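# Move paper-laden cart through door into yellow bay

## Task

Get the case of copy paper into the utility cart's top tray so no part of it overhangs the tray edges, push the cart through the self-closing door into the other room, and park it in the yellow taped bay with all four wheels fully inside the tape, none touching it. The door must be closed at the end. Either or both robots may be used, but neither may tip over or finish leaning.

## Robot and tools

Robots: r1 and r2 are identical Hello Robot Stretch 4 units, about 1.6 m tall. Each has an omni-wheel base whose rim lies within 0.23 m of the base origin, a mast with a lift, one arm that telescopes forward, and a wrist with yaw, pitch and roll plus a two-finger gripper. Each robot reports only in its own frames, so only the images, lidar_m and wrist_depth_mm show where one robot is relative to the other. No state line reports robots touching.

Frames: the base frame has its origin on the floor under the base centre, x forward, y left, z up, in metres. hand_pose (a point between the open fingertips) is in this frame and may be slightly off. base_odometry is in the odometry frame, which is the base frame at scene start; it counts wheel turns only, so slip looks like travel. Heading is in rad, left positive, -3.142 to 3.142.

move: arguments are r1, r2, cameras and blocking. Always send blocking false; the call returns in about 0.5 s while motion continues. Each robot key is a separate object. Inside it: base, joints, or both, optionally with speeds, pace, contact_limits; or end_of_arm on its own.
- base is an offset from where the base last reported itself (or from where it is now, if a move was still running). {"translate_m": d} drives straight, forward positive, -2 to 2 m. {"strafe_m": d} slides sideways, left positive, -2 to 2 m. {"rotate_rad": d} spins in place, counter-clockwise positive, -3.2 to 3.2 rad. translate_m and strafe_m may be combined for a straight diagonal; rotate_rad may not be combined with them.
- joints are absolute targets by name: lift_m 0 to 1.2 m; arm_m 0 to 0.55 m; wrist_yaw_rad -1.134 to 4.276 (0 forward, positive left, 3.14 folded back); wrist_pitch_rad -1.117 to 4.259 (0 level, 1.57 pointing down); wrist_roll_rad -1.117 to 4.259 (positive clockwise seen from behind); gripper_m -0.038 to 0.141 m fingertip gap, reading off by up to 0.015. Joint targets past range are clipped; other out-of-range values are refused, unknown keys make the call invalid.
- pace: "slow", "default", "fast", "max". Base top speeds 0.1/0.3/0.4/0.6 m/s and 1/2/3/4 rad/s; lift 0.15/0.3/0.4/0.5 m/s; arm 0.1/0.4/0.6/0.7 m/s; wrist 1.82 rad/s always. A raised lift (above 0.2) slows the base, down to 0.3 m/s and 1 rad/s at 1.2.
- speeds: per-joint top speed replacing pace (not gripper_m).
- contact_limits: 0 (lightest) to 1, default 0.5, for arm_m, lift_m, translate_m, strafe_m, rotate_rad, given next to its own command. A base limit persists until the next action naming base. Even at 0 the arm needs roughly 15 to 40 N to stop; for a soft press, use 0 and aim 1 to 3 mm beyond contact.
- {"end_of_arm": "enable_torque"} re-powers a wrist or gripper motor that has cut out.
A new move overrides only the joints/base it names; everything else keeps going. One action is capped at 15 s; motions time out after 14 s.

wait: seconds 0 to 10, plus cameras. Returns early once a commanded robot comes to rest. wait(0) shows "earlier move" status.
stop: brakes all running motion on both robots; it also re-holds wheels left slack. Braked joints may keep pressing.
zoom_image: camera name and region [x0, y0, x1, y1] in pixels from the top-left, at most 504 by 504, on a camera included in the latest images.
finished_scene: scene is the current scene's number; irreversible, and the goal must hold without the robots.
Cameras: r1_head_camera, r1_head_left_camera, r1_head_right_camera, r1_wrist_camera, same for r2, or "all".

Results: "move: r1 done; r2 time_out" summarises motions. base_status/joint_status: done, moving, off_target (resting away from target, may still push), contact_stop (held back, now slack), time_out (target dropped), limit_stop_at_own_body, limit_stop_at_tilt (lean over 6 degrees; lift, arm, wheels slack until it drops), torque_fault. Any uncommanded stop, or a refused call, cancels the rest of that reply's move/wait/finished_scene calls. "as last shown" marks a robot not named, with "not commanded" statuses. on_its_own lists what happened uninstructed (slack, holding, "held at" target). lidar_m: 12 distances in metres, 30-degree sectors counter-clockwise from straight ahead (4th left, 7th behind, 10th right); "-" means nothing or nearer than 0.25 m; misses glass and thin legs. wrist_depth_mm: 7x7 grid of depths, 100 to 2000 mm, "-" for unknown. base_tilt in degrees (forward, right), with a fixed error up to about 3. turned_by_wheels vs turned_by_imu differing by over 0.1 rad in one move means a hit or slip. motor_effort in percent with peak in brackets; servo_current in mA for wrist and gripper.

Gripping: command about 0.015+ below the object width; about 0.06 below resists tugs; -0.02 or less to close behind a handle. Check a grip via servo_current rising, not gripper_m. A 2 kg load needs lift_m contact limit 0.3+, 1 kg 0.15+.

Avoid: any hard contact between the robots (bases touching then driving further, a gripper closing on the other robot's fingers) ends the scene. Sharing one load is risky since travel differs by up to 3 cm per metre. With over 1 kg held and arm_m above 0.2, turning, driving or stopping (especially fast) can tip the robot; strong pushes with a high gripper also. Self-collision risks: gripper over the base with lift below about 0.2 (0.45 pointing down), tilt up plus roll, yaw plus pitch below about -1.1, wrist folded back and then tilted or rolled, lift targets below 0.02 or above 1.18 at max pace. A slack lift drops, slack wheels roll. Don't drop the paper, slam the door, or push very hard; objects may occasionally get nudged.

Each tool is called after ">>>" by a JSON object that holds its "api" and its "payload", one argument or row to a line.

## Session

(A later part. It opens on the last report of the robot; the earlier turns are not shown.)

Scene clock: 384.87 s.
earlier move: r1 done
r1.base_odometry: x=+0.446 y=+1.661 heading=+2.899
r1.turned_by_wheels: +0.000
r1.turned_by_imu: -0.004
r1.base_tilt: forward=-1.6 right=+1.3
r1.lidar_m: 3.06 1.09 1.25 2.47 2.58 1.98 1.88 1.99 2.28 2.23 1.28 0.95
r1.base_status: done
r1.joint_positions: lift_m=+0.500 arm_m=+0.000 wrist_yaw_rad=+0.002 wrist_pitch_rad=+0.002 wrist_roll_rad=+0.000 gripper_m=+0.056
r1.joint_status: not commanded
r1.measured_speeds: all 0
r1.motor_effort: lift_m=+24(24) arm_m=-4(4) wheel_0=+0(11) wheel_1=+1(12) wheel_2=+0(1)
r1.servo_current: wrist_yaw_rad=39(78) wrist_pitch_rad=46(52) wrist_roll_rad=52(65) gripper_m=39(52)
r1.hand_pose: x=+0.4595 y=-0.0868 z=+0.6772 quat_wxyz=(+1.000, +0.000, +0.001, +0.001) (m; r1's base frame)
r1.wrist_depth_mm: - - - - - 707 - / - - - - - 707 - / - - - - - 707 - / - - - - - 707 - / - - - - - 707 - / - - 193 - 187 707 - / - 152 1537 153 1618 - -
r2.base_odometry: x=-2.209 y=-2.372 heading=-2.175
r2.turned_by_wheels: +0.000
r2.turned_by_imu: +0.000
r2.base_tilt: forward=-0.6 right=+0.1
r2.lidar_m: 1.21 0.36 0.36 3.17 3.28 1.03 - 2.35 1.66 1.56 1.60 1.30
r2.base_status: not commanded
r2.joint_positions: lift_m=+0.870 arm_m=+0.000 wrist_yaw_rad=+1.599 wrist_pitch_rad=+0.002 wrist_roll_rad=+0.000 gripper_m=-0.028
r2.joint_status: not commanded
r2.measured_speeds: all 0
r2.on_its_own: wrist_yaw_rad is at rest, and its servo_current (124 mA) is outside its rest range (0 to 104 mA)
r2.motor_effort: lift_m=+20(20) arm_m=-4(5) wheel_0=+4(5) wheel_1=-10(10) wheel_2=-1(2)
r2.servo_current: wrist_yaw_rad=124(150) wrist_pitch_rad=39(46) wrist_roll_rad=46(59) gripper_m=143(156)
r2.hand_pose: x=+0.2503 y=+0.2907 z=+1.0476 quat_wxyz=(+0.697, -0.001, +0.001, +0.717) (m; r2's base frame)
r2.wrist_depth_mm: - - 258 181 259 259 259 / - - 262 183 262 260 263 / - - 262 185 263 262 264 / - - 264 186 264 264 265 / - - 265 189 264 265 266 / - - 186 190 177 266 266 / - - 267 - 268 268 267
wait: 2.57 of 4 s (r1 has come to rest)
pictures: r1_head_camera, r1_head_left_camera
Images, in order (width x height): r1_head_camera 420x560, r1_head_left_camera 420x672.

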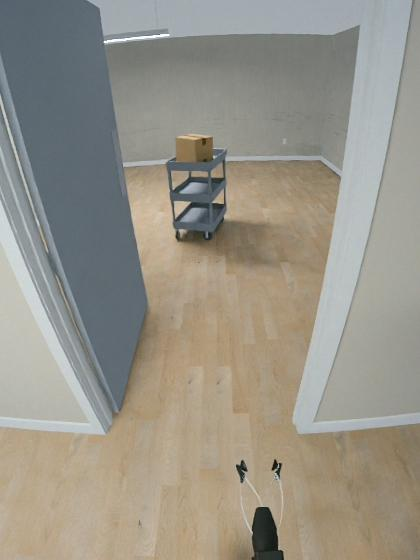

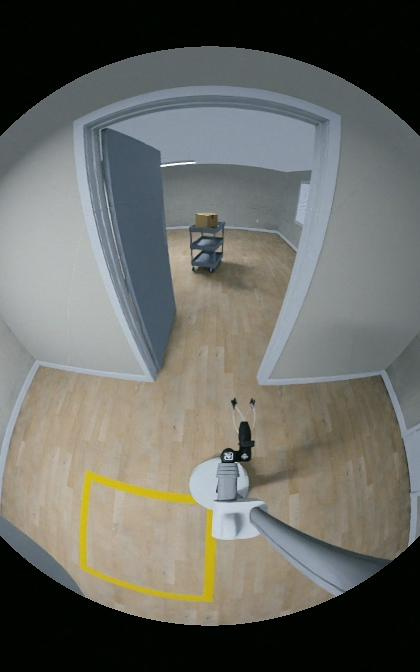

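>>> {"api": "move", "payload": {
  "blocking": false,
  "r1": {"base":{"translate_m":1.6},"pace":"fast"},
  "cameras": []
}}

>>> {"api": "wait", "payload": {
  "seconds": 7,
  "cameras": ["r1_head_left_camera"]
}}

>>> {"api": "move", "payload": {
  "blocking": false,
  "r1": {"base":{"translate_m":0.5,"strafe_m":-0.85},"pace":"fast"},
  "cameras": []
}}

>>> {"api": "wait", "payload": {
  "seconds": 5,
  "cameras": ["r1_head_left_camera"]
}}

Scene clock: 392.57 s.
move: r1 moving
r1.base_odometry: x=+0.397 y=+1.673 heading=+2.899
r1.turned_by_wheels: +0.000
r1.turned_by_imu: +0.000
r1.base_tilt: forward=-1.6 right=+1.2
r1.lidar_m: 3.02 1.06 1.21 2.47 2.59 2.03 1.94 2.05 2.32 2.24 1.25 0.89
r1.base_status: translate_m moving
r1.joint_positions: lift_m=+0.500 arm_m=+0.000 wrist_yaw_rad=+0.002 wrist_pitch_rad=+0.002 wrist_roll_rad=+0.000 gripper_m=+0.056
r1.joint_status: not commanded
r1.measured_speeds: translate_m=+0.195 strafe_m=+0.000 rotate_rad=-0.002 lift_m=+0.000 arm_m=+0.000 wrist_yaw_rad=+0.000 wrist_pitch_rad=+0.000 wrist_roll_rad=+0.000
r1.motor_effort: lift_m=+24(24) arm_m=-4(4) wheel_0=+8(9) wheel_1=+8(10) wheel_2=-11(12)
r1.servo_current: wrist_yaw_rad=46(65) wrist_pitch_rad=39(52) wrist_roll_rad=39(78) gripper_m=39(46)
r1.hand_pose: x=+0.4595 y=-0.0868 z=+0.6772 quat_wxyz=(+1.000, +0.000, +0.001, +0.001) (m; r1's base frame)
r1.wrist_depth_mm: - - - - - 640 - / - - - - - 647 - / - - - - - 647 - / - - - - - 661 - / - - - - - 654 - / - - 194 - 187 647 - / - 152 1537 153 1576 - -
r2.base_odometry: x=-2.209 y=-2.372 heading=-2.175
r2.turned_by_wheels: +0.000
r2.turned_by_imu: +0.000
r2.base_tilt: forward=-0.7 right=+0.1
r2.lidar_m: 1.19 0.36 0.34 3.20 3.29 1.03 - 2.34 1.64 1.53 1.59 1.30
r2.base_status: not commanded
r2.joint_positions: lift_m=+0.870 arm_m=+0.000 wrist_yaw_rad=+1.599 wrist_pitch_rad=+0.002 wrist_roll_rad=+0.000 gripper_m=-0.028
r2.joint_status: not commanded
r2.measured_speeds: all 0
r2.motor_effort: lift_m=+20(20) arm_m=-4(4) wheel_0=+4(4) wheel_1=-9(10) wheel_2=-1(1)
r2.servo_current: wrist_yaw_rad=137(137) wrist_pitch_rad=46(46) wrist_roll_rad=52(65) gripper_m=150(150)
r2.hand_pose: x=+0.2503 y=+0.2907 z=+1.0476 quat_wxyz=(+0.697, -0.001, +0.001, +0.717) (m; r2's base frame)
r2.wrist_depth_mm: - - 259 181 258 259 260 / - - 260 183 260 260 260 / - - 262 185 263 264 263 / - - 264 186 264 264 264 / - - 265 189 265 265 266 / - - 187 189 178 266 267 / - - 267 - 268 268 270
pictures: none
No camera images: "cameras" was empty.

Scene clock: 397.37 s.
earlier move: r1 done
r1.base_odometry: x=-1.107 y=+2.045 heading=+2.899
r1.turned_by_wheels: +0.000
r1.turned_by_imu: +0.000
r1.base_tilt: forward=-1.6 right=+1.3
r1.lidar_m: 1.45 1.60 0.61 0.59 0.58 0.92 3.57 0.65 0.78 2.08 2.28 3.09
r1.base_status: done
r1.joint_positions: lift_m=+0.500 arm_m=+0.000 wrist_yaw_rad=+0.002 wrist_pitch_rad=+0.002 wrist_roll_rad=+0.000 gripper_m=+0.056
r1.joint_status: not commanded
r1.measured_speeds: all 0
r1.motor_effort: lift_m=+24(24) arm_m=-4(4) wheel_0=+0(11) wheel_1=+1(10) wheel_2=+0(13)
r1.servo_current: wrist_yaw_rad=39(72) wrist_pitch_rad=33(52) wrist_roll_rad=52(78) gripper_m=39(52)
r1.hand_pose: x=+0.4595 y=-0.0868 z=+0.6772 quat_wxyz=(+1.000, +0.000, +0.001, +0.001) (m; r1's base frame)
r1.wrist_depth_mm: - - - - - - - / - - - - - - - / - - 1366 - - - - / - - - - - - - / - - 1983 - - - - / - - 193 - 187 - - / 1661 1499 1255 143 1618 1464 1618
r2.base_odometry: x=-2.209 y=-2.372 heading=-2.175
r2.turned_by_wheels: +0.000
r2.turned_by_imu: +0.001
r2.base_tilt: forward=-0.7 right=+0.0
r2.lidar_m: 1.19 0.34 0.34 1.02 3.27 1.01 - 2.32 1.66 1.52 1.60 1.28
r2.base_status: not commanded
r2.joint_positions: lift_m=+0.870 arm_m=+0.000 wrist_yaw_rad=+1.599 wrist_pitch_rad=+0.002 wrist_roll_rad=+0.000 gripper_m=-0.028
r2.joint_status: not commanded
r2.measured_speeds: all 0
r2.on_its_own: wrist_yaw_rad is at rest, and its servo_current (124 mA) is outside its rest range (0 to 104 mA)
r2.motor_effort: lift_m=+20(20) arm_m=-4(4) wheel_0=+4(5) wheel_1=-10(10) wheel_2=-1(2)
r2.servo_current: wrist_yaw_rad=124(143) wrist_pitch_rad=39(52) wrist_roll_rad=33(65) gripper_m=150(156)
r2.hand_pose: x=+0.2503 y=+0.2907 z=+1.0476 quat_wxyz=(+0.697, -0.001, +0.001, +0.717) (m; r2's base frame)
r2.wrist_depth_mm: - - 259 182 259 260 258 / - - 260 183 263 262 263 / - - 262 185 263 262 263 / - - 264 186 265 264 264 / - - 264 189 264 265 266 / - - 186 189 178 266 266 / - - 267 - 268 268 268
wait: 4.80 of 7 s (r1 has come to rest)
pictures: r1_head_left_camera
Images, in order (width x height): r1_head_left_camera 420x672.

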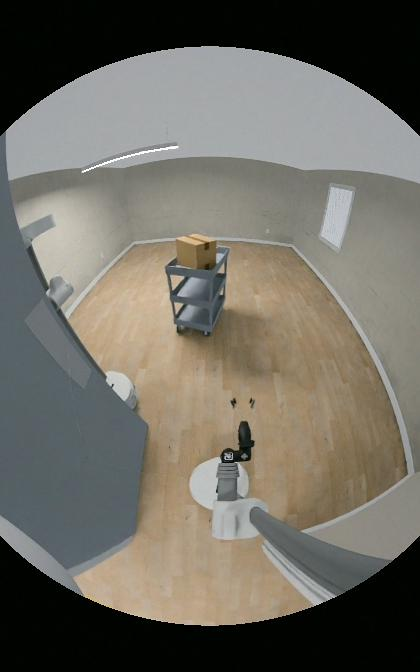

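Scene clock: 397.87 s.
move: r1 moving
r1.base_odometry: x=-1.122 y=+2.093 heading=+2.899
r1.turned_by_wheels: +0.000
r1.turned_by_imu: +0.000
r1.base_tilt: forward=-1.6 right=+1.2
r1.lidar_m: 1.44 1.54 0.67 0.62 0.65 0.96 3.60 0.64 0.81 2.16 2.24 3.05
r1.base_status: translate_m moving; strafe_m moving
r1.joint_positions: lift_m=+0.500 arm_m=+0.000 wrist_yaw_rad=+0.002 wrist_pitch_rad=+0.002 wrist_roll_rad=+0.000 gripper_m=+0.056
r1.joint_status: not commanded
r1.measured_speeds: translate_m=+0.100 strafe_m=-0.166 rotate_rad=+0.000 lift_m=+0.000 arm_m=+0.000 wrist_yaw_rad=+0.000 wrist_pitch_rad=+0.000 wrist_roll_rad=+0.000
r1.motor_effort: lift_m=+24(24) arm_m=-4(4) wheel_0=+12(14) wheel_1=-6(9) wheel_2=-7(8)
r1.servo_current: wrist_yaw_rad=46(52) wrist_pitch_rad=39(46) wrist_roll_rad=46(59) gripper_m=39(46)
r1.hand_pose: x=+0.4595 y=-0.0868 z=+0.6772 quat_wxyz=(+1.000, +0.000, +0.001, +0.001) (m; r1's base frame)
r1.wrist_depth_mm: - - - - - - - / - - - - - - - / - - 1336 - - - - / - - - - - - - / - - 1921 - - - - / - - 191 - 187 - - / 1708 1430 182 154 1618 1499 1661
r2.base_odometry: x=-2.209 y=-2.372 heading=-2.175
r2.turned_by_wheels: +0.000
r2.turned_by_imu: +0.000
r2.base_tilt: forward=-0.7 right=+0.0
r2.lidar_m: 1.20 0.36 0.37 1.04 3.27 1.02 - 2.34 1.64 1.54 1.59 1.30
r2.base_status: not commanded
r2.joint_positions: lift_m=+0.870 arm_m=+0.000 wrist_yaw_rad=+1.599 wrist_pitch_rad=+0.002 wrist_roll_rad=+0.000 gripper_m=-0.028
r2.joint_status: not commanded
r2.measured_speeds: all 0
r2.motor_effort: lift_m=+20(20) arm_m=-4(4) wheel_0=+4(4) wheel_1=-9(10) wheel_2=-1(1)
r2.servo_current: wrist_yaw_rad=117(130) wrist_pitch_rad=39(46) wrist_roll_rad=33(52) gripper_m=143(156)
r2.hand_pose: x=+0.2503 y=+0.2907 z=+1.0476 quat_wxyz=(+0.697, -0.001, +0.001, +0.717) (m; r2's base frame)
r2.wrist_depth_mm: - - 259 181 259 259 260 / - - 259 183 260 260 262 / - - 263 185 262 262 263 / - - 263 187 264 264 264 / - - 265 189 265 266 265 / - - 186 189 177 266 267 / - - 267 - 268 266 267
pictures: none
No camera images: "cameras" was empty.

Scene clock: 401.13 s.
earlier move: r1 done
r1.base_odometry: x=-1.389 y=+2.990 heading=+2.899
r1.turned_by_wheels: +0.000
r1.turned_by_imu: -0.004
r1.base_tilt: forward=-1.6 right=+1.3
r1.lidar_m: 4.74 1.35 1.35 1.43 1.51 1.06 1.02 1.04 1.43 1.35 1.42 1.90
r1.base_status: done
r1.joint_positions: lift_m=+0.500 arm_m=+0.000 wrist_yaw_rad=+0.002 wrist_pitch_rad=+0.002 wrist_roll_rad=+0.000 gripper_m=+0.056
r1.joint_status: not commanded
r1.measured_speeds: all 0
r1.motor_effort: lift_m=+24(24) arm_m=-4(4) wheel_0=+0(15) wheel_1=+1(10) wheel_2=+0(9)
r1.servo_current: wrist_yaw_rad=59(65) wrist_pitch_rad=39(52) wrist_roll_rad=52(65) gripper_m=39(52)
r1.hand_pose: x=+0.4595 y=-0.0868 z=+0.6772 quat_wxyz=(+1.000, +0.000, +0.001, +0.001) (m; r1's base frame)
r1.wrist_depth_mm: - - - - - - - / - - - - - - - / - - - - - - - / - - - - - - - / - - - - - - - / - - 193 - 187 - - / 1618 1464 1499 153 1576 1430 1576
r2.base_odometry: x=-2.209 y=-2.372 heading=-2.175
r2.turned_by_wheels: +0.000
r2.turned_by_imu: +0.000
r2.base_tilt: forward=-0.7 right=+0.0
r2.lidar_m: 1.21 0.36 0.35 1.61 3.24 1.02 - 2.34 1.66 1.55 1.60 1.28
r2.base_status: not commanded
r2.joint_positions: lift_m=+0.870 arm_m=+0.000 wrist_yaw_rad=+1.599 wrist_pitch_rad=+0.002 wrist_roll_rad=+0.000 gripper_m=-0.028
r2.joint_status: not commanded
r2.measured_speeds: all 0
r2.on_its_own: wrist_yaw_rad is at rest, and its servo_current (117 mA) is outside its rest range (0 to 104 mA)
r2.motor_effort: lift_m=+20(20) arm_m=-4(5) wheel_0=+5(5) wheel_1=-9(10) wheel_2=-1(1)
r2.servo_current: wrist_yaw_rad=117(143) wrist_pitch_rad=39(46) wrist_roll_rad=46(65) gripper_m=143(156)
r2.hand_pose: x=+0.2503 y=+0.2907 z=+1.0476 quat_wxyz=(+0.697, -0.001, +0.001, +0.717) (m; r2's base frame)
r2.wrist_depth_mm: - - 259 182 259 259 262 / - - 262 183 262 260 260 / - - 263 185 263 263 263 / - - 263 186 264 264 264 / - - 265 189 265 265 265 / - - 186 189 177 266 266 / - - 266 - 267 268 268
wait: 3.27 of 5 s (r1 has come to rest)
pictures: r1_head_left_camera
Images, in order (width x height): r1_head_left_camera 420x672.

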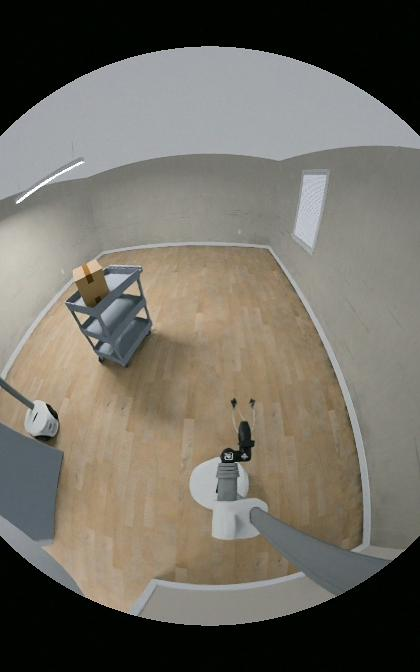

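>>> {"api": "move", "payload": {
  "blocking": false,
  "r1": {"base":{"translate_m":2.0},"joints":{"lift_m":0.65},"pace":"fast"},
  "cameras": []
}}

>>> {"api": "wait", "payload": {
  "seconds": 7,
  "cameras": []
}}

>>> {"api": "move", "payload": {
  "blocking": false,
  "r1": {"base":{"rotate_rad":2.2}},
  "cameras": []
}}

>>> {"api": "wait", "payload": {
  "seconds": 4,
  "cameras": ["r1_head_camera","r1_head_left_camera","r1_wrist_camera"]
}}

Scene clock: 409.20 s.
move: r1 moving
r1.base_odometry: x=-1.437 y=+3.002 heading=+2.900
r1.turned_by_wheels: +0.000
r1.turned_by_imu: +0.000
r1.base_tilt: forward=-1.6 right=+1.2
r1.lidar_m: 4.69 1.30 1.29 1.44 1.49 1.12 1.06 1.09 1.44 1.34 1.44 1.92
r1.base_status: translate_m moving
r1.joint_positions: lift_m=+0.563 arm_m=+0.000 wrist_yaw_rad=+0.002 wrist_pitch_rad=+0.002 wrist_roll_rad=+0.000 gripper_m=+0.056
r1.joint_status: lift_m moving
r1.measured_speeds: translate_m=+0.198 strafe_m=+0.001 rotate_rad=+0.008 lift_m=+0.243 arm_m=+0.000 wrist_yaw_rad=+0.000 wrist_pitch_rad=+0.000 wrist_roll_rad=+0.000
r1.motor_effort: lift_m=+27(29) arm_m=-4(4) wheel_0=+9(9) wheel_1=+6(8) wheel_2=-10(12)
r1.servo_current: wrist_yaw_rad=65(65) wrist_pitch_rad=46(46) wrist_roll_rad=59(65) gripper_m=46(46)
r1.hand_pose: x=+0.4595 y=-0.0868 z=+0.7403 quat_wxyz=(+1.000, +0.000, +0.001, +0.001) (m; r1's base frame)
r1.wrist_depth_mm: - - - - - - - / - - - - - - - / - - - - - - - / - - - - - - - / - - - - - - - / - - 194 - 187 - - / 1808 1618 1661 153 1661 1576 1661
r2.base_odometry: x=-2.209 y=-2.372 heading=-2.175
r2.turned_by_wheels: +0.000
r2.turned_by_imu: +0.000
r2.base_tilt: forward=-0.7 right=+0.1
r2.lidar_m: 1.20 0.38 0.35 1.60 3.29 1.00 - 2.36 1.64 1.55 1.60 1.28
r2.base_status: not commanded
r2.joint_positions: lift_m=+0.870 arm_m=+0.000 wrist_yaw_rad=+1.599 wrist_pitch_rad=+0.002 wrist_roll_rad=+0.000 gripper_m=-0.028
r2.joint_status: not commanded
r2.measured_speeds: all 0
r2.motor_effort: lift_m=+20(20) arm_m=-4(4) wheel_0=+4(4) wheel_1=-10(10) wheel_2=-1(1)
r2.servo_current: wrist_yaw_rad=137(143) wrist_pitch_rad=33(39) wrist_roll_rad=46(59) gripper_m=150(150)
r2.hand_pose: x=+0.2503 y=+0.2907 z=+1.0476 quat_wxyz=(+0.697, -0.001, +0.001, +0.717) (m; r2's base frame)
r2.wrist_depth_mm: - - 259 182 258 260 259 / - - 262 183 260 262 262 / - - 263 185 262 262 263 / - - 264 186 263 264 264 / - - 265 189 265 266 265 / - - 187 189 177 265 267 / - - 267 - 268 267 268
pictures: none
No camera images: "cameras" was empty.

Scene clock: 415.00 s.
earlier move: r1 done
r1.base_odometry: x=-3.330 y=+3.469 heading=+2.899
r1.turned_by_wheels: +0.000
r1.turned_by_imu: +0.000
r1.base_tilt: forward=-1.6 right=+1.3
r1.lidar_m: 2.76 2.84 3.55 1.10 0.83 1.36 3.03 1.95 1.37 1.31 1.39 1.81
r1.base_status: done
r1.joint_positions: lift_m=+0.650 arm_m=+0.000 wrist_yaw_rad=+0.002 wrist_pitch_rad=+0.002 wrist_roll_rad=+0.000 gripper_m=+0.056
r1.joint_status: all done
r1.measured_speeds: all 0
r1.motor_effort: lift_m=+24(29) arm_m=-4(4) wheel_0=+0(10) wheel_1=+0(8) wheel_2=+1(13)
r1.servo_current: wrist_yaw_rad=39(72) wrist_pitch_rad=46(52) wrist_roll_rad=39(65) gripper_m=33(46)
r1.hand_pose: x=+0.4595 y=-0.0868 z=+0.8272 quat_wxyz=(+1.000, +0.000, +0.001, +0.001) (m; r1's base frame)
r1.wrist_depth_mm: - - - - - - - / - - - - - - - / - - - - - - - / - - - - - - - / - - - - - - - / - - 193 - 187 - - / - 1808 1808 153 1863 1756 -
r2.base_odometry: x=-2.209 y=-2.372 heading=-2.175
r2.turned_by_wheels: +0.000
r2.turned_by_imu: +0.001
r2.base_tilt: forward=-0.6 right=+0.1
r2.lidar_m: 1.20 0.33 0.36 3.20 2.45 1.04 - 2.31 1.66 1.54 1.61 1.29
r2.base_status: not commanded
r2.joint_positions: lift_m=+0.870 arm_m=+0.000 wrist_yaw_rad=+1.599 wrist_pitch_rad=+0.002 wrist_roll_rad=+0.000 gripper_m=-0.028
r2.joint_status: not commanded
r2.measured_speeds: all 0
r2.on_its_own: wrist_yaw_rad is at rest, and its servo_current (130 mA) is outside its rest range (0 to 104 mA)
r2.motor_effort: lift_m=+20(20) arm_m=-4(5) wheel_0=+4(5) wheel_1=-9(10) wheel_2=-1(1)
r2.servo_current: wrist_yaw_rad=130(143) wrist_pitch_rad=39(52) wrist_roll_rad=52(65) gripper_m=143(156)
r2.hand_pose: x=+0.2503 y=+0.2907 z=+1.0476 quat_wxyz=(+0.697, -0.001, +0.001, +0.717) (m; r2's base frame)
r2.wrist_depth_mm: - - 258 182 259 259 258 / - - 260 183 260 260 262 / - - 263 185 262 263 263 / - - 264 186 263 265 265 / - - 264 189 265 266 267 / - - 186 189 177 266 267 / - - 266 - 270 268 268
wait: 5.80 of 7 s (r1 has come to rest)
pictures: none
No camera images: "cameras" was empty.

Scene clock: 415.50 s.
move: r1 moving
r1.base_odometry: x=-3.330 y=+3.469 heading=-3.132
r1.turned_by_wheels: +0.252
r1.turned_by_imu: +0.252
r1.base_tilt: forward=-1.6 right=+1.3
r1.lidar_m: 2.76 3.15 3.39 0.87 0.92 2.84 2.91 1.57 1.33 1.32 1.51 2.57
r1.base_status: rotate_rad moving
r1.joint_positions: lift_m=+0.650 arm_m=+0.000 wrist_yaw_rad=+0.002 wrist_pitch_rad=+0.002 wrist_roll_rad=+0.000 gripper_m=+0.056
r1.joint_status: not commanded
r1.measured_speeds: translate_m=+0.000 strafe_m=+0.000 rotate_rad=+0.967 lift_m=+0.000 arm_m=+0.000 wrist_yaw_rad=+0.000 wrist_pitch_rad=+0.000 wrist_roll_rad=+0.000
r1.motor_effort: lift_m=+24(24) arm_m=-4(4) wheel_0=-7(8) wheel_1=-8(8) wheel_2=-7(7)
r1.servo_current: wrist_yaw_rad=59(59) wrist_pitch_rad=52(52) wrist_roll_rad=46(72) gripper_m=46(46)
r1.hand_pose: x=+0.4595 y=-0.0868 z=+0.8272 quat_wxyz=(+1.000, +0.000, +0.001, +0.001) (m; r1's base frame)
r1.wrist_depth_mm: - - - - - - - / - - - - - - - / - - - - - - - / - - - - - - - / - - - - - - - / - - 193 - 187 - - / - 1808 1808 153 1983 1756 -
r2.base_odometry: x=-2.209 y=-2.372 heading=-2.175
r2.turned_by_wheels: +0.000
r2.turned_by_imu: +0.000
r2.base_tilt: forward=-0.7 right=+0.0
r2.lidar_m: 1.21 0.36 0.35 3.19 2.43 1.02 - 2.33 1.66 1.54 1.58 1.30
r2.base_status: not commanded
r2.joint_positions: lift_m=+0.870 arm_m=+0.000 wrist_yaw_rad=+1.599 wrist_pitch_rad=+0.002 wrist_roll_rad=+0.000 gripper_m=-0.028
r2.joint_status: not commanded
r2.measured_speeds: all 0
r2.motor_effort: lift_m=+20(20) arm_m=-4(4) wheel_0=+4(5) wheel_1=-10(10) wheel_2=-1(1)
r2.servo_current: wrist_yaw_rad=111(143) wrist_pitch_rad=39(46) wrist_roll_rad=33(59) gripper_m=143(156)
r2.hand_pose: x=+0.2503 y=+0.2907 z=+1.0476 quat_wxyz=(+0.697, -0.001, +0.001, +0.717) (m; r2's base frame)
r2.wrist_depth_mm: - - 258 182 259 259 260 / - - 260 183 262 260 260 / - - 263 185 262 262 264 / - - 264 186 263 265 264 / - - 265 189 264 265 265 / - - 186 189 177 265 267 / - - 267 - 268 268 270
pictures: none
No camera images: "cameras" was empty.

Scene clock: 417.40 s.
earlier move: r1 done
r1.base_odometry: x=-3.330 y=+3.469 heading=-1.184
r1.turned_by_wheels: +1.948
r1.turned_by_imu: +1.959
r1.base_tilt: forward=-1.6 right=+1.3
r1.lidar_m: 0.83 2.50 2.99 1.78 1.37 1.31 1.39 2.10 2.79 2.98 3.46 0.99
r1.base_status: done
r1.joint_positions: lift_m=+0.650 arm_m=+0.000 wrist_yaw_rad=+0.002 wrist_pitch_rad=+0.002 wrist_roll_rad=+0.000 gripper_m=+0.056
r1.joint_status: not commanded
r1.measured_speeds: all 0
r1.motor_effort: lift_m=+24(24) arm_m=-4(4) wheel_0=-2(10) wheel_1=+0(8) wheel_2=-1(8)
r1.servo_current: wrist_yaw_rad=59(72) wrist_pitch_rad=33(52) wrist_roll_rad=26(72) gripper_m=39(46)
r1.hand_pose: x=+0.4595 y=-0.0868 z=+0.8272 quat_wxyz=(+1.000, +0.000, +0.001, +0.001) (m; r1's base frame)
r1.wrist_depth_mm: - - - - - - - / - - - - - - - / - - - 1008 - - - / - - - 976 - - - / - - - - - - - / - - 194 1336 187 - - / - 1808 1708 137 182 1808 1921
r2.base_odometry: x=-2.209 y=-2.372 heading=-2.175
r2.turned_by_wheels: +0.000
r2.turned_by_imu: +0.000
r2.base_tilt: forward=-0.6 right=+0.1
r2.lidar_m: 1.21 0.35 0.36 3.20 2.42 1.02 - 2.33 1.65 1.54 1.58 1.28
r2.base_status: not commanded
r2.joint_positions: lift_m=+0.870 arm_m=+0.000 wrist_yaw_rad=+1.599 wrist_pitch_rad=+0.002 wrist_roll_rad=+0.000 gripper_m=-0.028
r2.joint_status: not commanded
r2.measured_speeds: all 0
r2.on_its_own: wrist_yaw_rad is at rest, and its servo_current (130 mA) is outside its rest range (0 to 104 mA)
r2.motor_effort: lift_m=+20(20) arm_m=-4(5) wheel_0=+4(5) wheel_1=-10(10) wheel_2=-1(1)
r2.servo_current: wrist_yaw_rad=130(143) wrist_pitch_rad=39(46) wrist_roll_rad=59(59) gripper_m=143(156)
r2.hand_pose: x=+0.2503 y=+0.2907 z=+1.0476 quat_wxyz=(+0.697, -0.001, +0.001, +0.717) (m; r2's base frame)
r2.wrist_depth_mm: - - 259 181 258 259 260 / - - 260 183 260 260 263 / - - 263 186 262 263 263 / - - 264 186 263 264 264 / - - 266 189 265 266 265 / - - 186 189 177 265 267 / - - 267 - 266 268 268
wait: 1.90 of 4 s (r1 has come to rest)
pictures: r1_head_camera, r1_head_left_camera, r1_wrist_camera
Images, in order (width x height): r1_head_camera 420x560, r1_head_left_camera 420x672, r1_wrist_camera 616x392.

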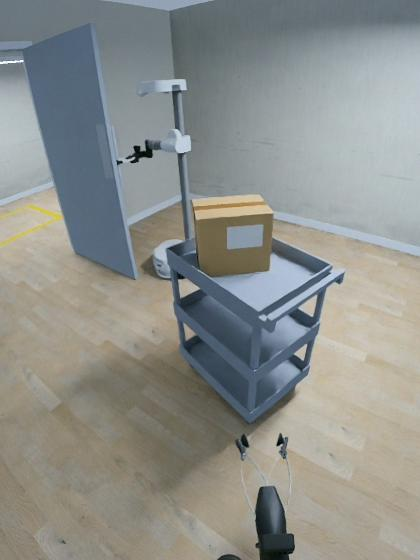

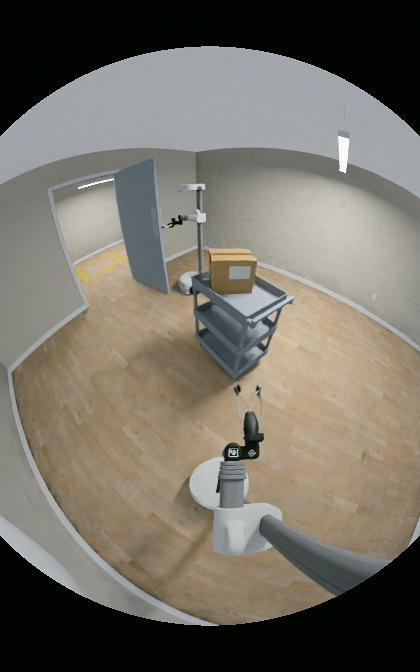

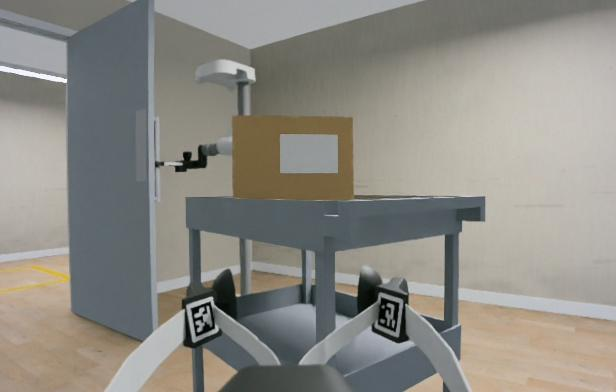

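>>> {"api": "zoom_image", "payload": {
  "camera": "r1_wrist_camera",
  "region": [160, 160, 510, 392]
}}

>>> {"api": "zoom_image", "payload": {
  "camera": "r1_head_camera",
  "region": [150, 190, 360, 430]
}}

Scaled by 1.440.

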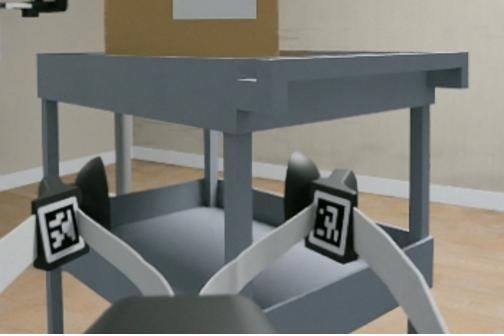

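Scaled by 2.100 from the camera's 420x560 image, which has a finer 600x800 frame.

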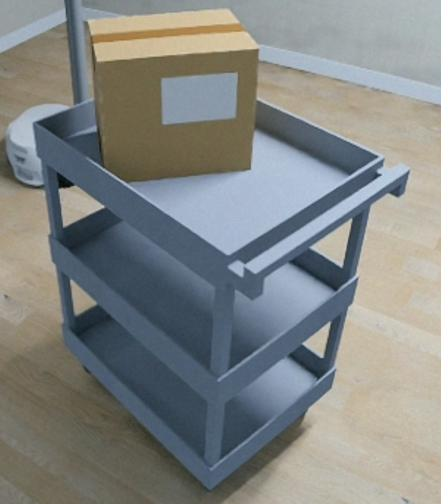

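>>> {"api": "move", "payload": {
  "blocking": false,
  "r1": {"base":{"rotate_rad":0.81},"joints":{"gripper_m":0.12,"wrist_roll_rad":1.57}},
  "cameras": []
}}

>>> {"api": "wait", "payload": {
  "seconds": 3,
  "cameras": []
}}

>>> {"api": "move", "payload": {
  "blocking": false,
  "r1": {"base":{"translate_m":-0.2,"strafe_m":-1.1}},
  "cameras": []
}}

>>> {"api": "wait", "payload": {
  "seconds": 6,
  "cameras": ["r1_head_camera","r1_head_left_camera","r1_wrist_camera"]
}}

Scene clock: 449.83 s.
move: r1 moving
r1.base_odometry: x=-3.330 y=+3.469 heading=-0.932
r1.turned_by_wheels: +0.252
r1.turned_by_imu: +0.253
r1.base_tilt: forward=-1.6 right=+1.3
r1.lidar_m: 1.01 3.01 2.44 1.50 1.31 1.32 1.58 2.79 2.79 3.38 3.40 0.86
r1.base_status: rotate_rad moving
r1.joint_positions: lift_m=+0.650 arm_m=+0.000 wrist_yaw_rad=+0.002 wrist_pitch_rad=+0.002 wrist_roll_rad=+0.580 gripper_m=+0.075
r1.joint_status: wrist_roll_rad moving; gripper_m moving
r1.measured_speeds: translate_m=+0.000 strafe_m=+0.001 rotate_rad=+0.975 lift_m=+0.000 arm_m=+0.000 wrist_yaw_rad=+0.000 wrist_pitch_rad=+0.000 wrist_roll_rad=+1.818
r1.motor_effort: lift_m=+24(24) arm_m=-4(4) wheel_0=-8(8) wheel_1=-6(9) wheel_2=-7(7)
r1.servo_current: wrist_yaw_rad=46(59) wrist_pitch_rad=39(46) wrist_roll_rad=85(124) gripper_m=78(78)
r1.hand_pose: x=+0.4595 y=-0.0868 z=+0.8272 quat_wxyz=(+0.958, +0.286, +0.001, +0.001) (m; r1's base frame)
r1.wrist_depth_mm: - - - - - - - / - - - - - - - / - - - 960 960 - - / - - - - 668 - - / - - - - - - 788 / - - 196 - 186 - 1336 / - - - 151 1255 - -
r2.base_odometry: x=-2.209 y=-2.372 heading=-2.175
r2.turned_by_wheels: +0.000
r2.turned_by_imu: +0.000
r2.base_tilt: forward=-0.6 right=+0.0
r2.lidar_m: 1.21 0.34 0.34 3.19 2.44 1.00 - 2.35 1.64 1.54 1.56 1.29
r2.base_status: not commanded
r2.joint_positions: lift_m=+0.870 arm_m=+0.000 wrist_yaw_rad=+1.599 wrist_pitch_rad=+0.002 wrist_roll_rad=+0.000 gripper_m=-0.028
r2.joint_status: not commanded
r2.measured_speeds: all 0
r2.motor_effort: lift_m=+20(20) arm_m=-4(4) wheel_0=+4(4) wheel_1=-10(10) wheel_2=-1(1)
r2.servo_current: wrist_yaw_rad=130(143) wrist_pitch_rad=39(46) wrist_roll_rad=52(52) gripper_m=143(150)
r2.hand_pose: x=+0.2503 y=+0.2907 z=+1.0476 quat_wxyz=(+0.697, -0.001, +0.001, +0.717) (m; r2's base frame)
r2.wrist_depth_mm: - - 258 181 259 259 258 / - - 259 183 260 260 260 / - - 262 185 262 263 260 / - - 262 186 264 264 264 / - - 265 189 264 265 266 / - - 186 189 177 267 267 / - - 267 - 268 268 268
pictures: none
No camera images: "cameras" was empty.

Scene clock: 450.90 s.
earlier move: r1 done
r1.base_odometry: x=-3.330 y=+3.469 heading=-0.375
r1.turned_by_wheels: +0.557
r1.turned_by_imu: +0.561
r1.base_tilt: forward=-1.6 right=+1.3
r1.lidar_m: 2.99 2.30 1.48 1.31 1.35 1.63 2.79 2.81 3.45 3.40 0.87 1.06
r1.base_status: done
r1.joint_positions: lift_m=+0.650 arm_m=+0.000 wrist_yaw_rad=+0.002 wrist_pitch_rad=+0.002 wrist_roll_rad=+1.568 gripper_m=+0.120
r1.joint_status: all done
r1.measured_speeds: all 0
r1.motor_effort: lift_m=+24(24) arm_m=-4(4) wheel_0=-4(9) wheel_1=-2(9) wheel_2=-1(9)
r1.servo_current: wrist_yaw_rad=46(72) wrist_pitch_rad=46(46) wrist_roll_rad=59(124) gripper_m=46(91)
r1.hand_pose: x=+0.4595 y=-0.0868 z=+0.8272 quat_wxyz=(+0.708, +0.706, +0.001, +0.000) (m; r1's base frame)
r1.wrist_depth_mm: - - - - - 1661 1160 / - - - - - 1708 1182 / - - - - - 1661 1182 / - - - - - 1708 1182 / - - - - - 1708 1182 / - - - - - 213 1205 / - - - 144 - 1808 1205
r2.base_odometry: x=-2.209 y=-2.372 heading=-2.175
r2.turned_by_wheels: +0.000
r2.turned_by_imu: +0.000
r2.base_tilt: forward=-0.6 right=+0.0
r2.lidar_m: 1.20 0.35 0.33 3.20 2.19 1.01 - 2.35 1.68 1.54 1.59 1.29
r2.base_status: not commanded
r2.joint_positions: lift_m=+0.870 arm_m=+0.000 wrist_yaw_rad=+1.599 wrist_pitch_rad=+0.002 wrist_roll_rad=+0.000 gripper_m=-0.028
r2.joint_status: not commanded
r2.measured_speeds: all 0
r2.on_its_own: wrist_yaw_rad is at rest, and its servo_current (130 mA) is outside its rest range (0 to 104 mA)
r2.motor_effort: lift_m=+20(20) arm_m=-4(4) wheel_0=+4(4) wheel_1=-10(10) wheel_2=-1(1)
r2.servo_current: wrist_yaw_rad=130(143) wrist_pitch_rad=39(46) wrist_roll_rad=52(59) gripper_m=143(150)
r2.hand_pose: x=+0.2503 y=+0.2907 z=+1.0476 quat_wxyz=(+0.697, -0.001, +0.001, +0.717) (m; r2's base frame)
r2.wrist_depth_mm: - - 259 182 260 260 258 / - - 260 183 260 262 262 / - - 263 185 263 263 263 / - - 263 187 264 264 264 / - - 265 189 266 265 265 / - - 187 190 178 267 267 / - - 266 - 267 268 267
wait: 1.07 of 3 s (r1 has come to rest)
pictures: none
No camera images: "cameras" was empty.

Scene clock: 451.40 s.
move: r1 moving
r1.base_odometry: x=-3.348 y=+3.441 heading=-0.374
r1.turned_by_wheels: +0.000
r1.turned_by_imu: +0.000
r1.base_tilt: forward=-1.6 right=+1.3
r1.lidar_m: 3.01 2.36 1.53 1.35 1.36 1.69 2.78 2.79 3.44 3.39 0.82 1.00
r1.base_status: translate_m moving; strafe_m moving
r1.joint_positions: lift_m=+0.650 arm_m=+0.000 wrist_yaw_rad=+0.002 wrist_pitch_rad=+0.002 wrist_roll_rad=+1.568 gripper_m=+0.120
r1.joint_status: not commanded
r1.measured_speeds: translate_m=-0.023 strafe_m=-0.126 rotate_rad=+0.002 lift_m=+0.000 arm_m=+0.000 wrist_yaw_rad=+0.000 wrist_pitch_rad=+0.000 wrist_roll_rad=+0.000
r1.motor_effort: lift_m=+24(24) arm_m=-4(4) wheel_0=+8(9) wheel_1=-9(11) wheel_2=+4(4)
r1.servo_current: wrist_yaw_rad=52(65) wrist_pitch_rad=33(46) wrist_roll_rad=46(65) gripper_m=39(46)
r1.hand_pose: x=+0.4595 y=-0.0868 z=+0.8272 quat_wxyz=(+0.708, +0.706, +0.001, +0.000) (m; r1's base frame)
r1.wrist_depth_mm: - - - - - 1708 1160 / - - - - - 1661 1160 / - - - - - 1708 1182 / - - - - - 1756 1182 / - - - - - 1756 1205 / - - - - - 213 1205 / - - - 144 - 1863 1205
r2.base_odometry: x=-2.209 y=-2.372 heading=-2.175
r2.turned_by_wheels: +0.000
r2.turned_by_imu: +0.000
r2.base_tilt: forward=-0.7 right=+0.1
r2.lidar_m: 1.21 0.36 0.34 3.20 2.21 1.03 - 2.33 1.66 1.54 1.60 1.27
r2.base_status: not commanded
r2.joint_positions: lift_m=+0.870 arm_m=+0.000 wrist_yaw_rad=+1.599 wrist_pitch_rad=+0.002 wrist_roll_rad=+0.000 gripper_m=-0.028
r2.joint_status: not commanded
r2.measured_speeds: all 0
r2.motor_effort: lift_m=+20(20) arm_m=-4(4) wheel_0=+4(5) wheel_1=-10(10) wheel_2=-1(2)
r2.servo_current: wrist_yaw_rad=130(137) wrist_pitch_rad=46(46) wrist_roll_rad=39(52) gripper_m=150(150)
r2.hand_pose: x=+0.2503 y=+0.2907 z=+1.0476 quat_wxyz=(+0.697, -0.001, +0.001, +0.717) (m; r2's base frame)
r2.wrist_depth_mm: - - 259 182 259 259 259 / - - 262 184 260 260 260 / - - 262 185 263 263 263 / - - 264 187 263 264 263 / - - 265 189 265 265 265 / - - 186 190 178 267 267 / - - 266 - 268 268 267
pictures: none
No camera images: "cameras" was empty.

Scene clock: 456.03 s.
earlier move: r1 done
r1.base_odometry: x=-3.919 y=+2.518 heading=-0.374
r1.turned_by_wheels: +0.000
r1.turned_by_imu: -0.007
r1.base_tilt: forward=-1.6 right=+1.3
r1.lidar_m: 0.60 0.68 2.65 2.35 2.35 2.67 2.40 2.45 2.62 2.34 2.36 2.30
r1.base_status: done
r1.joint_positions: lift_m=+0.650 arm_m=+0.000 wrist_yaw_rad=+0.002 wrist_pitch_rad=+0.002 wrist_roll_rad=+1.568 gripper_m=+0.120
r1.joint_status: not commanded
r1.measured_speeds: all 0
r1.motor_effort: lift_m=+23(24) arm_m=-4(4) wheel_0=+1(12) wheel_1=+1(11) wheel_2=+2(5)
r1.servo_current: wrist_yaw_rad=59(78) wrist_pitch_rad=46(52) wrist_roll_rad=26(72) gripper_m=46(52)
r1.hand_pose: x=+0.4595 y=-0.0868 z=+0.8272 quat_wxyz=(+0.708, +0.706, +0.001, +0.000) (m; r1's base frame)
r1.wrist_depth_mm: - - - - - 1708 1160 / - - - - - 1708 1160 / - - - - - 1708 1160 / - - - - - 1576 1118 / - - 798 469 473 469 469 / - - 707 407 211 196 473 / - - 788 144 1025 - -
r2.base_odometry: x=-2.209 y=-2.372 heading=-2.175
r2.turned_by_wheels: +0.000
r2.turned_by_imu: +0.001
r2.base_tilt: forward=-0.6 right=+0.0
r2.lidar_m: 1.22 0.34 0.33 3.18 3.29 1.01 2.18 2.33 1.66 1.52 1.60 1.26
r2.base_status: not commanded
r2.joint_positions: lift_m=+0.870 arm_m=+0.000 wrist_yaw_rad=+1.599 wrist_pitch_rad=+0.002 wrist_roll_rad=+0.000 gripper_m=-0.028
r2.joint_status: not commanded
r2.measured_speeds: all 0
r2.on_its_own: wrist_yaw_rad is at rest, and its servo_current (124 mA) is outside its rest range (0 to 104 mA)
r2.motor_effort: lift_m=+20(20) arm_m=-4(4) wheel_0=+4(5) wheel_1=-10(10) wheel_2=-1(2)
r2.servo_current: wrist_yaw_rad=124(137) wrist_pitch_rad=39(46) wrist_roll_rad=52(65) gripper_m=137(156)
r2.hand_pose: x=+0.2503 y=+0.2907 z=+1.0476 quat_wxyz=(+0.697, -0.001, +0.001, +0.717) (m; r2's base frame)
r2.wrist_depth_mm: - - 259 182 258 258 259 / - - 262 183 262 262 260 / - - 262 186 262 262 263 / - - 264 186 264 263 265 / - - 265 189 264 266 265 / - - 186 190 178 266 266 / - - 266 - 267 268 268
wait: 4.63 of 6 s (r1 has come to rest)
pictures: r1_head_camera, r1_head_left_camera, r1_wrist_camera
Images, in order (width x height): r1_head_camera 420x560, r1_head_left_camera 420x672, r1_wrist_camera 616x392.

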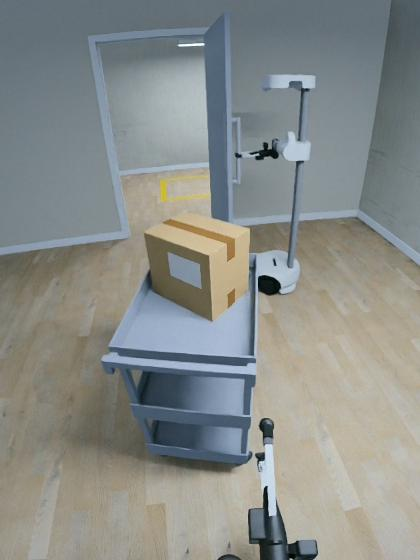

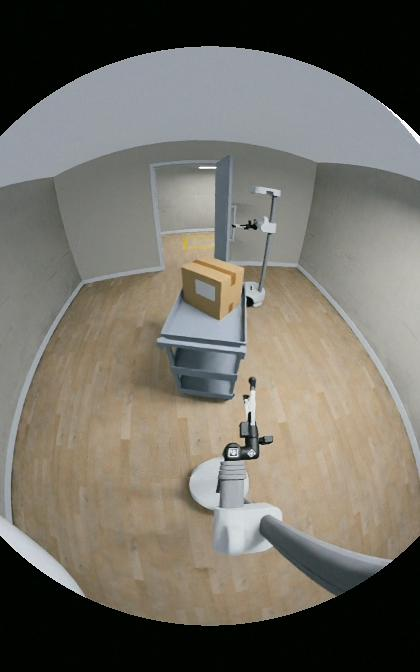

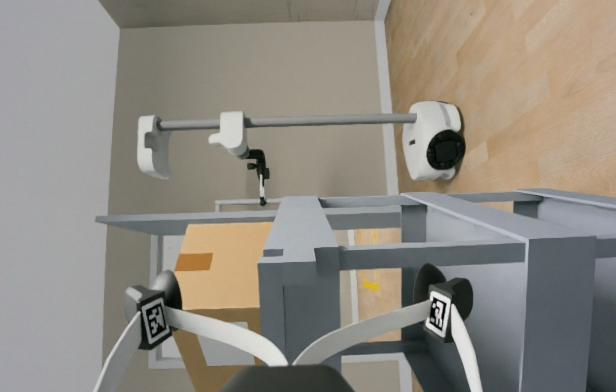

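>>> {"api": "zoom_image", "payload": {
  "camera": "r1_wrist_camera",
  "region": [160, 170, 560, 392]
}}

>>> {"api": "zoom_image", "payload": {
  "camera": "r1_head_camera",
  "region": [90, 200, 290, 480]
}}

Scaled by 1.260.

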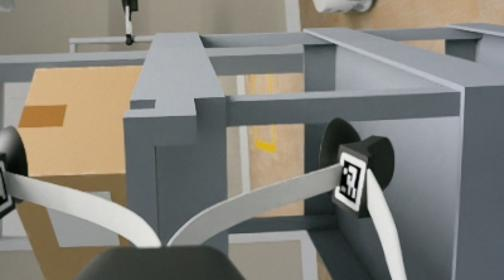

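Scaled by 1.800 from the camera's 420x560 image, which has a finer 600x800 frame.

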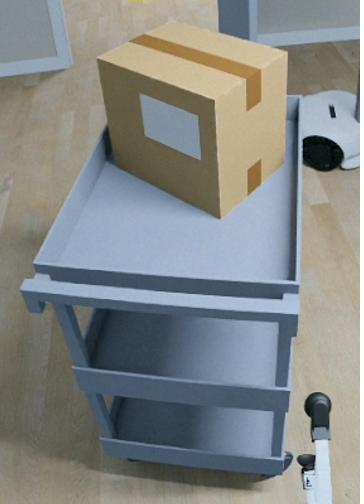

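>>> {"api": "move", "payload": {
  "blocking": false,
  "r1": {"base":{"strafe_m":0.235},"joints":{"lift_m":0.7}},
  "cameras": []
}}

>>> {"api": "wait", "payload": {
  "seconds": 3,
  "cameras": ["r1_head_camera","r1_wrist_camera"]
}}

>>> {"api": "zoom_image", "payload": {
  "camera": "r1_head_camera",
  "region": [130, 200, 330, 480]
}}

Scene clock: 471.73 s.
move: r1 moving
r1.base_odometry: x=-3.905 y=+2.552 heading=-0.374
r1.turned_by_wheels: +0.000
r1.turned_by_imu: +0.000
r1.base_tilt: forward=-1.6 right=+1.3
r1.lidar_m: 0.60 0.67 2.57 2.31 2.31 2.67 2.41 2.42 2.67 2.38 2.40 2.20
r1.base_status: strafe_m moving
r1.joint_positions: lift_m=+0.685 arm_m=+0.000 wrist_yaw_rad=+0.002 wrist_pitch_rad=+0.002 wrist_roll_rad=+1.568 gripper_m=+0.120
r1.joint_status: lift_m moving
r1.measured_speeds: translate_m=+0.000 strafe_m=+0.140 rotate_rad=-0.001 lift_m=+0.099 arm_m=+0.000 wrist_yaw_rad=+0.000 wrist_pitch_rad=+0.000 wrist_roll_rad=+0.000
r1.motor_effort: lift_m=+27(27) arm_m=-4(4) wheel_0=-9(10) wheel_1=+6(11) wheel_2=-1(2)
r1.servo_current: wrist_yaw_rad=39(72) wrist_pitch_rad=39(46) wrist_roll_rad=59(65) gripper_m=39(46)
r1.hand_pose: x=+0.4595 y=-0.0868 z=+0.8623 quat_wxyz=(+0.708, +0.706, +0.001, +0.000) (m; r1's base frame)
r1.wrist_depth_mm: - - - - - 1708 1182 / - - - - - 1708 1229 / - - - - - 1756 1205 / - - - - - 1808 1118 / - - 798 723 473 473 - / - - 699 410 210 196 - / - - 831 144 - - -
r2.base_odometry: x=-2.209 y=-2.372 heading=-2.175
r2.turned_by_wheels: +0.000
r2.turned_by_imu: +0.000
r2.base_tilt: forward=-0.7 right=+0.1
r2.lidar_m: 1.19 0.35 0.36 3.20 3.28 1.02 2.22 2.34 1.65 1.55 1.60 1.29
r2.base_status: not commanded
r2.joint_positions: lift_m=+0.870 arm_m=+0.000 wrist_yaw_rad=+1.599 wrist_pitch_rad=+0.002 wrist_roll_rad=+0.000 gripper_m=-0.028
r2.joint_status: not commanded
r2.measured_speeds: all 0
r2.motor_effort: lift_m=+20(20) arm_m=-4(4) wheel_0=+4(4) wheel_1=-10(10) wheel_2=-1(1)
r2.servo_current: wrist_yaw_rad=117(130) wrist_pitch_rad=33(46) wrist_roll_rad=39(52) gripper_m=143(150)
r2.hand_pose: x=+0.2503 y=+0.2907 z=+1.0476 quat_wxyz=(+0.697, -0.001, +0.001, +0.717) (m; r2's base frame)
r2.wrist_depth_mm: - - 258 182 259 258 258 / - - 262 183 260 260 260 / - - 263 185 263 263 263 / - - 263 186 263 265 264 / - - 265 189 264 265 267 / - - 186 190 177 266 266 / - - 267 - 268 267 267
pictures: none
No camera images: "cameras" was empty.

Scene clock: 473.33 s.
earlier move: r1 done
r1.base_odometry: x=-3.833 y=+2.737 heading=-0.374
r1.turned_by_wheels: +0.000
r1.turned_by_imu: +0.001
r1.base_tilt: forward=-1.6 right=+1.3
r1.lidar_m: 0.64 3.36 2.39 2.11 2.14 2.65 2.45 2.48 2.86 2.59 2.60 0.67
r1.base_status: done
r1.joint_positions: lift_m=+0.700 arm_m=+0.000 wrist_yaw_rad=+0.002 wrist_pitch_rad=+0.002 wrist_roll_rad=+1.568 gripper_m=+0.120
r1.joint_status: all done
r1.measured_speeds: all 0
r1.motor_effort: lift_m=+24(27) arm_m=-4(4) wheel_0=+0(11) wheel_1=-1(11) wheel_2=+0(2)
r1.servo_current: wrist_yaw_rad=59(72) wrist_pitch_rad=46(46) wrist_roll_rad=59(65) gripper_m=39(46)
r1.hand_pose: x=+0.4595 y=-0.0868 z=+0.8771 quat_wxyz=(+0.708, +0.706, +0.001, +0.000) (m; r1's base frame)
r1.wrist_depth_mm: - - - - - 1756 1229 / - - - - 466 477 469 / - - 820 741 - - - / - - 715 699 - - - / - - 809 788 - - - / - - 878 - 195 196 - / - - - 144 - 1708 -
r2.base_odometry: x=-2.209 y=-2.372 heading=-2.175
r2.turned_by_wheels: +0.000
r2.turned_by_imu: +0.000
r2.base_tilt: forward=-0.6 right=+0.0
r2.lidar_m: 1.21 0.37 0.32 3.20 3.26 1.03 - 2.33 1.63 1.55 1.59 1.27
r2.base_status: not commanded
r2.joint_positions: lift_m=+0.870 arm_m=+0.000 wrist_yaw_rad=+1.599 wrist_pitch_rad=+0.002 wrist_roll_rad=+0.000 gripper_m=-0.028
r2.joint_status: not commanded
r2.measured_speeds: all 0
r2.on_its_own: wrist_yaw_rad is at rest, and its servo_current (137 mA) is outside its rest range (0 to 104 mA)
r2.motor_effort: lift_m=+20(20) arm_m=-4(5) wheel_0=+4(5) wheel_1=-10(10) wheel_2=-1(1)
r2.servo_current: wrist_yaw_rad=137(137) wrist_pitch_rad=39(46) wrist_roll_rad=65(65) gripper_m=143(156)
r2.hand_pose: x=+0.2503 y=+0.2907 z=+1.0476 quat_wxyz=(+0.697, -0.001, +0.001, +0.717) (m; r2's base frame)
r2.wrist_depth_mm: - - 259 181 258 259 259 / - - 262 184 260 260 262 / - - 262 186 262 263 263 / - - 263 187 263 263 263 / - - 266 189 264 266 265 / - - 187 189 178 267 267 / - - 266 - 267 267 267
wait: 1.60 of 3 s (r1 has come to rest)
pictures: r1_head_camera, r1_wrist_camera
Images, in order (width x height): r1_head_camera 420x560, r1_wrist_camera 616x392.

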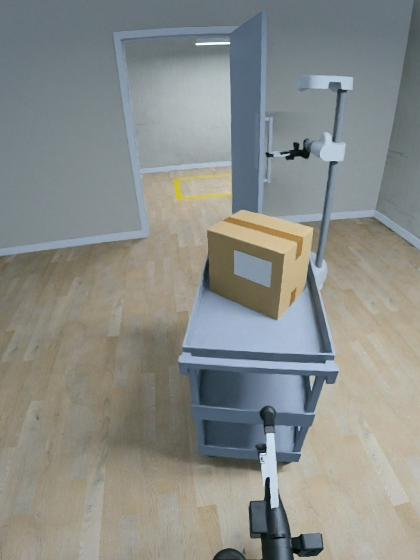

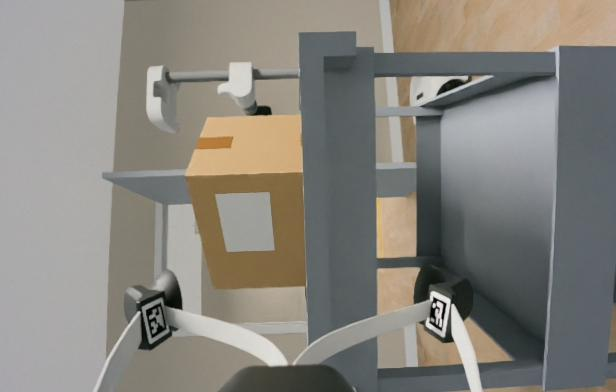

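Scaled by 1.800 from the camera's 420x560 image, which has a finer 600x800 frame.

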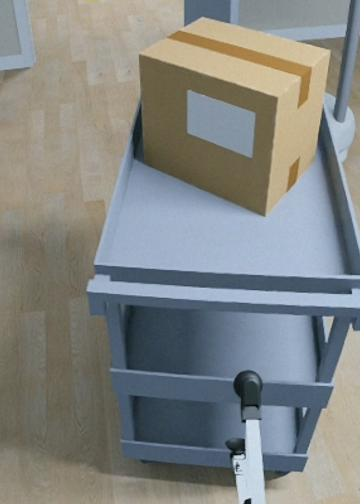

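>>> {"api": "move", "payload": {
  "blocking": false,
  "r1": {"base":{"translate_m":0.275,"strafe_m":-0.02},"joints":{"lift_m":0.693},"pace":"slow","contact_limits":{"translate_m":0.1}},
  "cameras": []
}}

>>> {"api": "wait", "payload": {
  "seconds": 5,
  "cameras": ["r1_head_camera","r1_wrist_camera"]
}}

>>> {"api": "zoom_image", "payload": {
  "camera": "r1_head_camera",
  "region": [130, 230, 370, 480]
}}

Scene clock: 489.13 s.
move: r1 moving
r1.base_odometry: x=-3.821 y=+2.732 heading=-0.374
r1.turned_by_wheels: +0.000
r1.turned_by_imu: +0.000
r1.base_tilt: forward=-1.6 right=+1.2
r1.lidar_m: 0.63 3.35 2.38 2.13 2.14 2.65 2.46 2.48 2.87 2.58 2.60 0.64
r1.base_status: translate_m moving; strafe_m moving
r1.joint_positions: lift_m=+0.694 arm_m=+0.000 wrist_yaw_rad=+0.002 wrist_pitch_rad=+0.002 wrist_roll_rad=+1.568 gripper_m=+0.120
r1.joint_status: lift_m moving
r1.measured_speeds: translate_m=+0.049 strafe_m=-0.004 rotate_rad=+0.001 lift_m=+0.000 arm_m=+0.000 wrist_yaw_rad=+0.000 wrist_pitch_rad=+0.000 wrist_roll_rad=+0.000
r1.motor_effort: lift_m=+14(24) arm_m=-4(4) wheel_0=+4(6) wheel_1=+4(4) wheel_2=-4(7)
r1.servo_current: wrist_yaw_rad=46(65) wrist_pitch_rad=39(46) wrist_roll_rad=46(52) gripper_m=46(46)
r1.contact_limits: translate_m 0.1
r1.hand_pose: x=+0.4595 y=-0.0868 z=+0.8711 quat_wxyz=(+0.708, +0.706, +0.001, +0.000) (m; r1's base frame)
r1.wrist_depth_mm: - - - - - 1661 1229 / - - - - 459 473 459 / - - 788 741 - - - / - - 699 683 - - - / - - 809 768 480 - - / - - 854 - 198 196 - / - - - 145 - 1708 -
r2.base_odometry: x=-2.209 y=-2.372 heading=-2.175
r2.turned_by_wheels: +0.000
r2.turned_by_imu: +0.000
r2.base_tilt: forward=-0.6 right=+0.0
r2.lidar_m: 1.20 0.36 0.35 3.19 3.29 1.00 - 2.35 1.65 1.52 1.59 1.25
r2.base_status: not commanded
r2.joint_positions: lift_m=+0.870 arm_m=+0.000 wrist_yaw_rad=+1.599 wrist_pitch_rad=+0.002 wrist_roll_rad=+0.000 gripper_m=-0.028
r2.joint_status: not commanded
r2.measured_speeds: all 0
r2.motor_effort: lift_m=+20(20) arm_m=-4(4) wheel_0=+4(4) wheel_1=-9(10) wheel_2=-1(1)
r2.servo_current: wrist_yaw_rad=130(143) wrist_pitch_rad=46(46) wrist_roll_rad=39(59) gripper_m=150(156)
r2.hand_pose: x=+0.2503 y=+0.2907 z=+1.0476 quat_wxyz=(+0.697, -0.001, +0.001, +0.717) (m; r2's base frame)
r2.wrist_depth_mm: - - 259 181 259 258 260 / - - 259 184 260 260 260 / - - 263 185 262 263 262 / - - 264 186 264 264 263 / - - 265 189 265 266 266 / - - 187 190 177 266 266 / - - 266 - 267 267 268
pictures: none
No camera images: "cameras" was empty.

Scene clock: 492.67 s.
earlier move: r1 done
r1.base_odometry: x=-3.584 y=+2.618 heading=-0.374
r1.turned_by_wheels: +0.000
r1.turned_by_imu: +0.000
r1.base_tilt: forward=-1.6 right=+1.3
r1.lidar_m: 0.40 0.44 2.44 2.20 2.20 2.74 2.70 2.74 2.81 2.52 2.53 0.43
r1.base_status: done
r1.joint_positions: lift_m=+0.694 arm_m=+0.000 wrist_yaw_rad=+0.002 wrist_pitch_rad=+0.002 wrist_roll_rad=+1.569 gripper_m=+0.120
r1.joint_status: all done
r1.measured_speeds: all 0
r1.motor_effort: lift_m=+12(24) arm_m=+4(4) wheel_0=+4(9) wheel_1=+2(7) wheel_2=-2(7)
r1.servo_current: wrist_yaw_rad=39(72) wrist_pitch_rad=46(52) wrist_roll_rad=52(65) gripper_m=39(52)
r1.contact_limits: translate_m 0.1
r1.hand_pose: x=+0.4594 y=-0.0869 z=+0.8711 quat_wxyz=(+0.708, +0.707, +0.001, +0.000) (m; r1's base frame)
r1.wrist_depth_mm: - - - - 232 1576 1281 / - - 1808 1708 233 1576 - / - - 539 484 234 - - / - 477 462 459 236 - - / - - 512 504 237 - - / - - 559 549 211 196 - / - - - 146 241 1708 -
r2.base_odometry: x=-2.209 y=-2.372 heading=-2.175
r2.turned_by_wheels: +0.000
r2.turned_by_imu: +0.000
r2.base_tilt: forward=-0.7 right=+0.0
r2.lidar_m: 1.21 0.36 0.34 3.21 3.30 0.97 - 2.34 1.65 1.55 1.58 1.29
r2.base_status: not commanded
r2.joint_positions: lift_m=+0.870 arm_m=+0.000 wrist_yaw_rad=+1.599 wrist_pitch_rad=+0.002 wrist_roll_rad=+0.000 gripper_m=-0.028
r2.joint_status: not commanded
r2.measured_speeds: all 0
r2.on_its_own: wrist_yaw_rad is at rest, and its servo_current (117 mA) is outside its rest range (0 to 104 mA)
r2.motor_effort: lift_m=+20(20) arm_m=-4(4) wheel_0=+4(5) wheel_1=-10(10) wheel_2=-1(1)
r2.servo_current: wrist_yaw_rad=117(143) wrist_pitch_rad=46(46) wrist_roll_rad=39(59) gripper_m=143(156)
r2.hand_pose: x=+0.2503 y=+0.2907 z=+1.0476 quat_wxyz=(+0.697, -0.001, +0.001, +0.717) (m; r2's base frame)
r2.wrist_depth_mm: - - 259 181 259 259 260 / - - 260 183 260 260 262 / - - 262 185 263 263 263 / - - 265 187 264 264 265 / - - 265 189 265 265 265 / - - 186 189 177 266 266 / - - 267 - 267 267 267
wait: 3.53 of 5 s (r1 has come to rest)
pictures: r1_head_camera, r1_wrist_camera
Images, in order (width x height): r1_head_camera 420x560, r1_wrist_camera 616x392.

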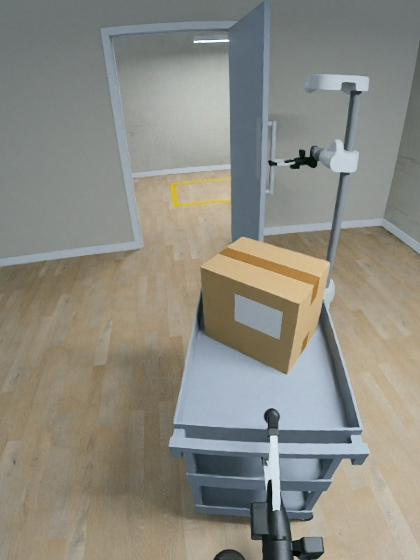

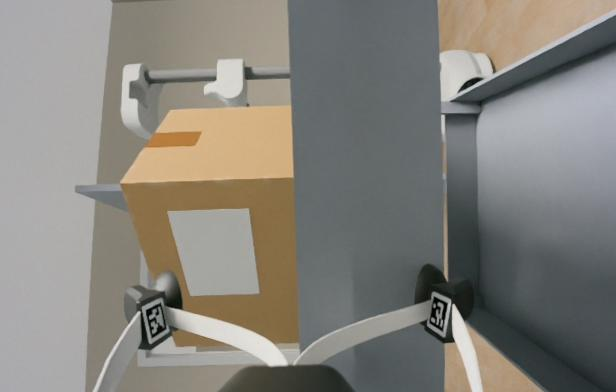

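Scaled by 2.016 from the camera's 420x560 image, which has a finer 600x800 frame.

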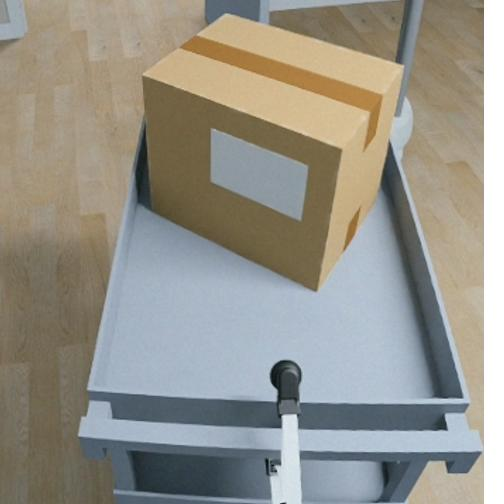

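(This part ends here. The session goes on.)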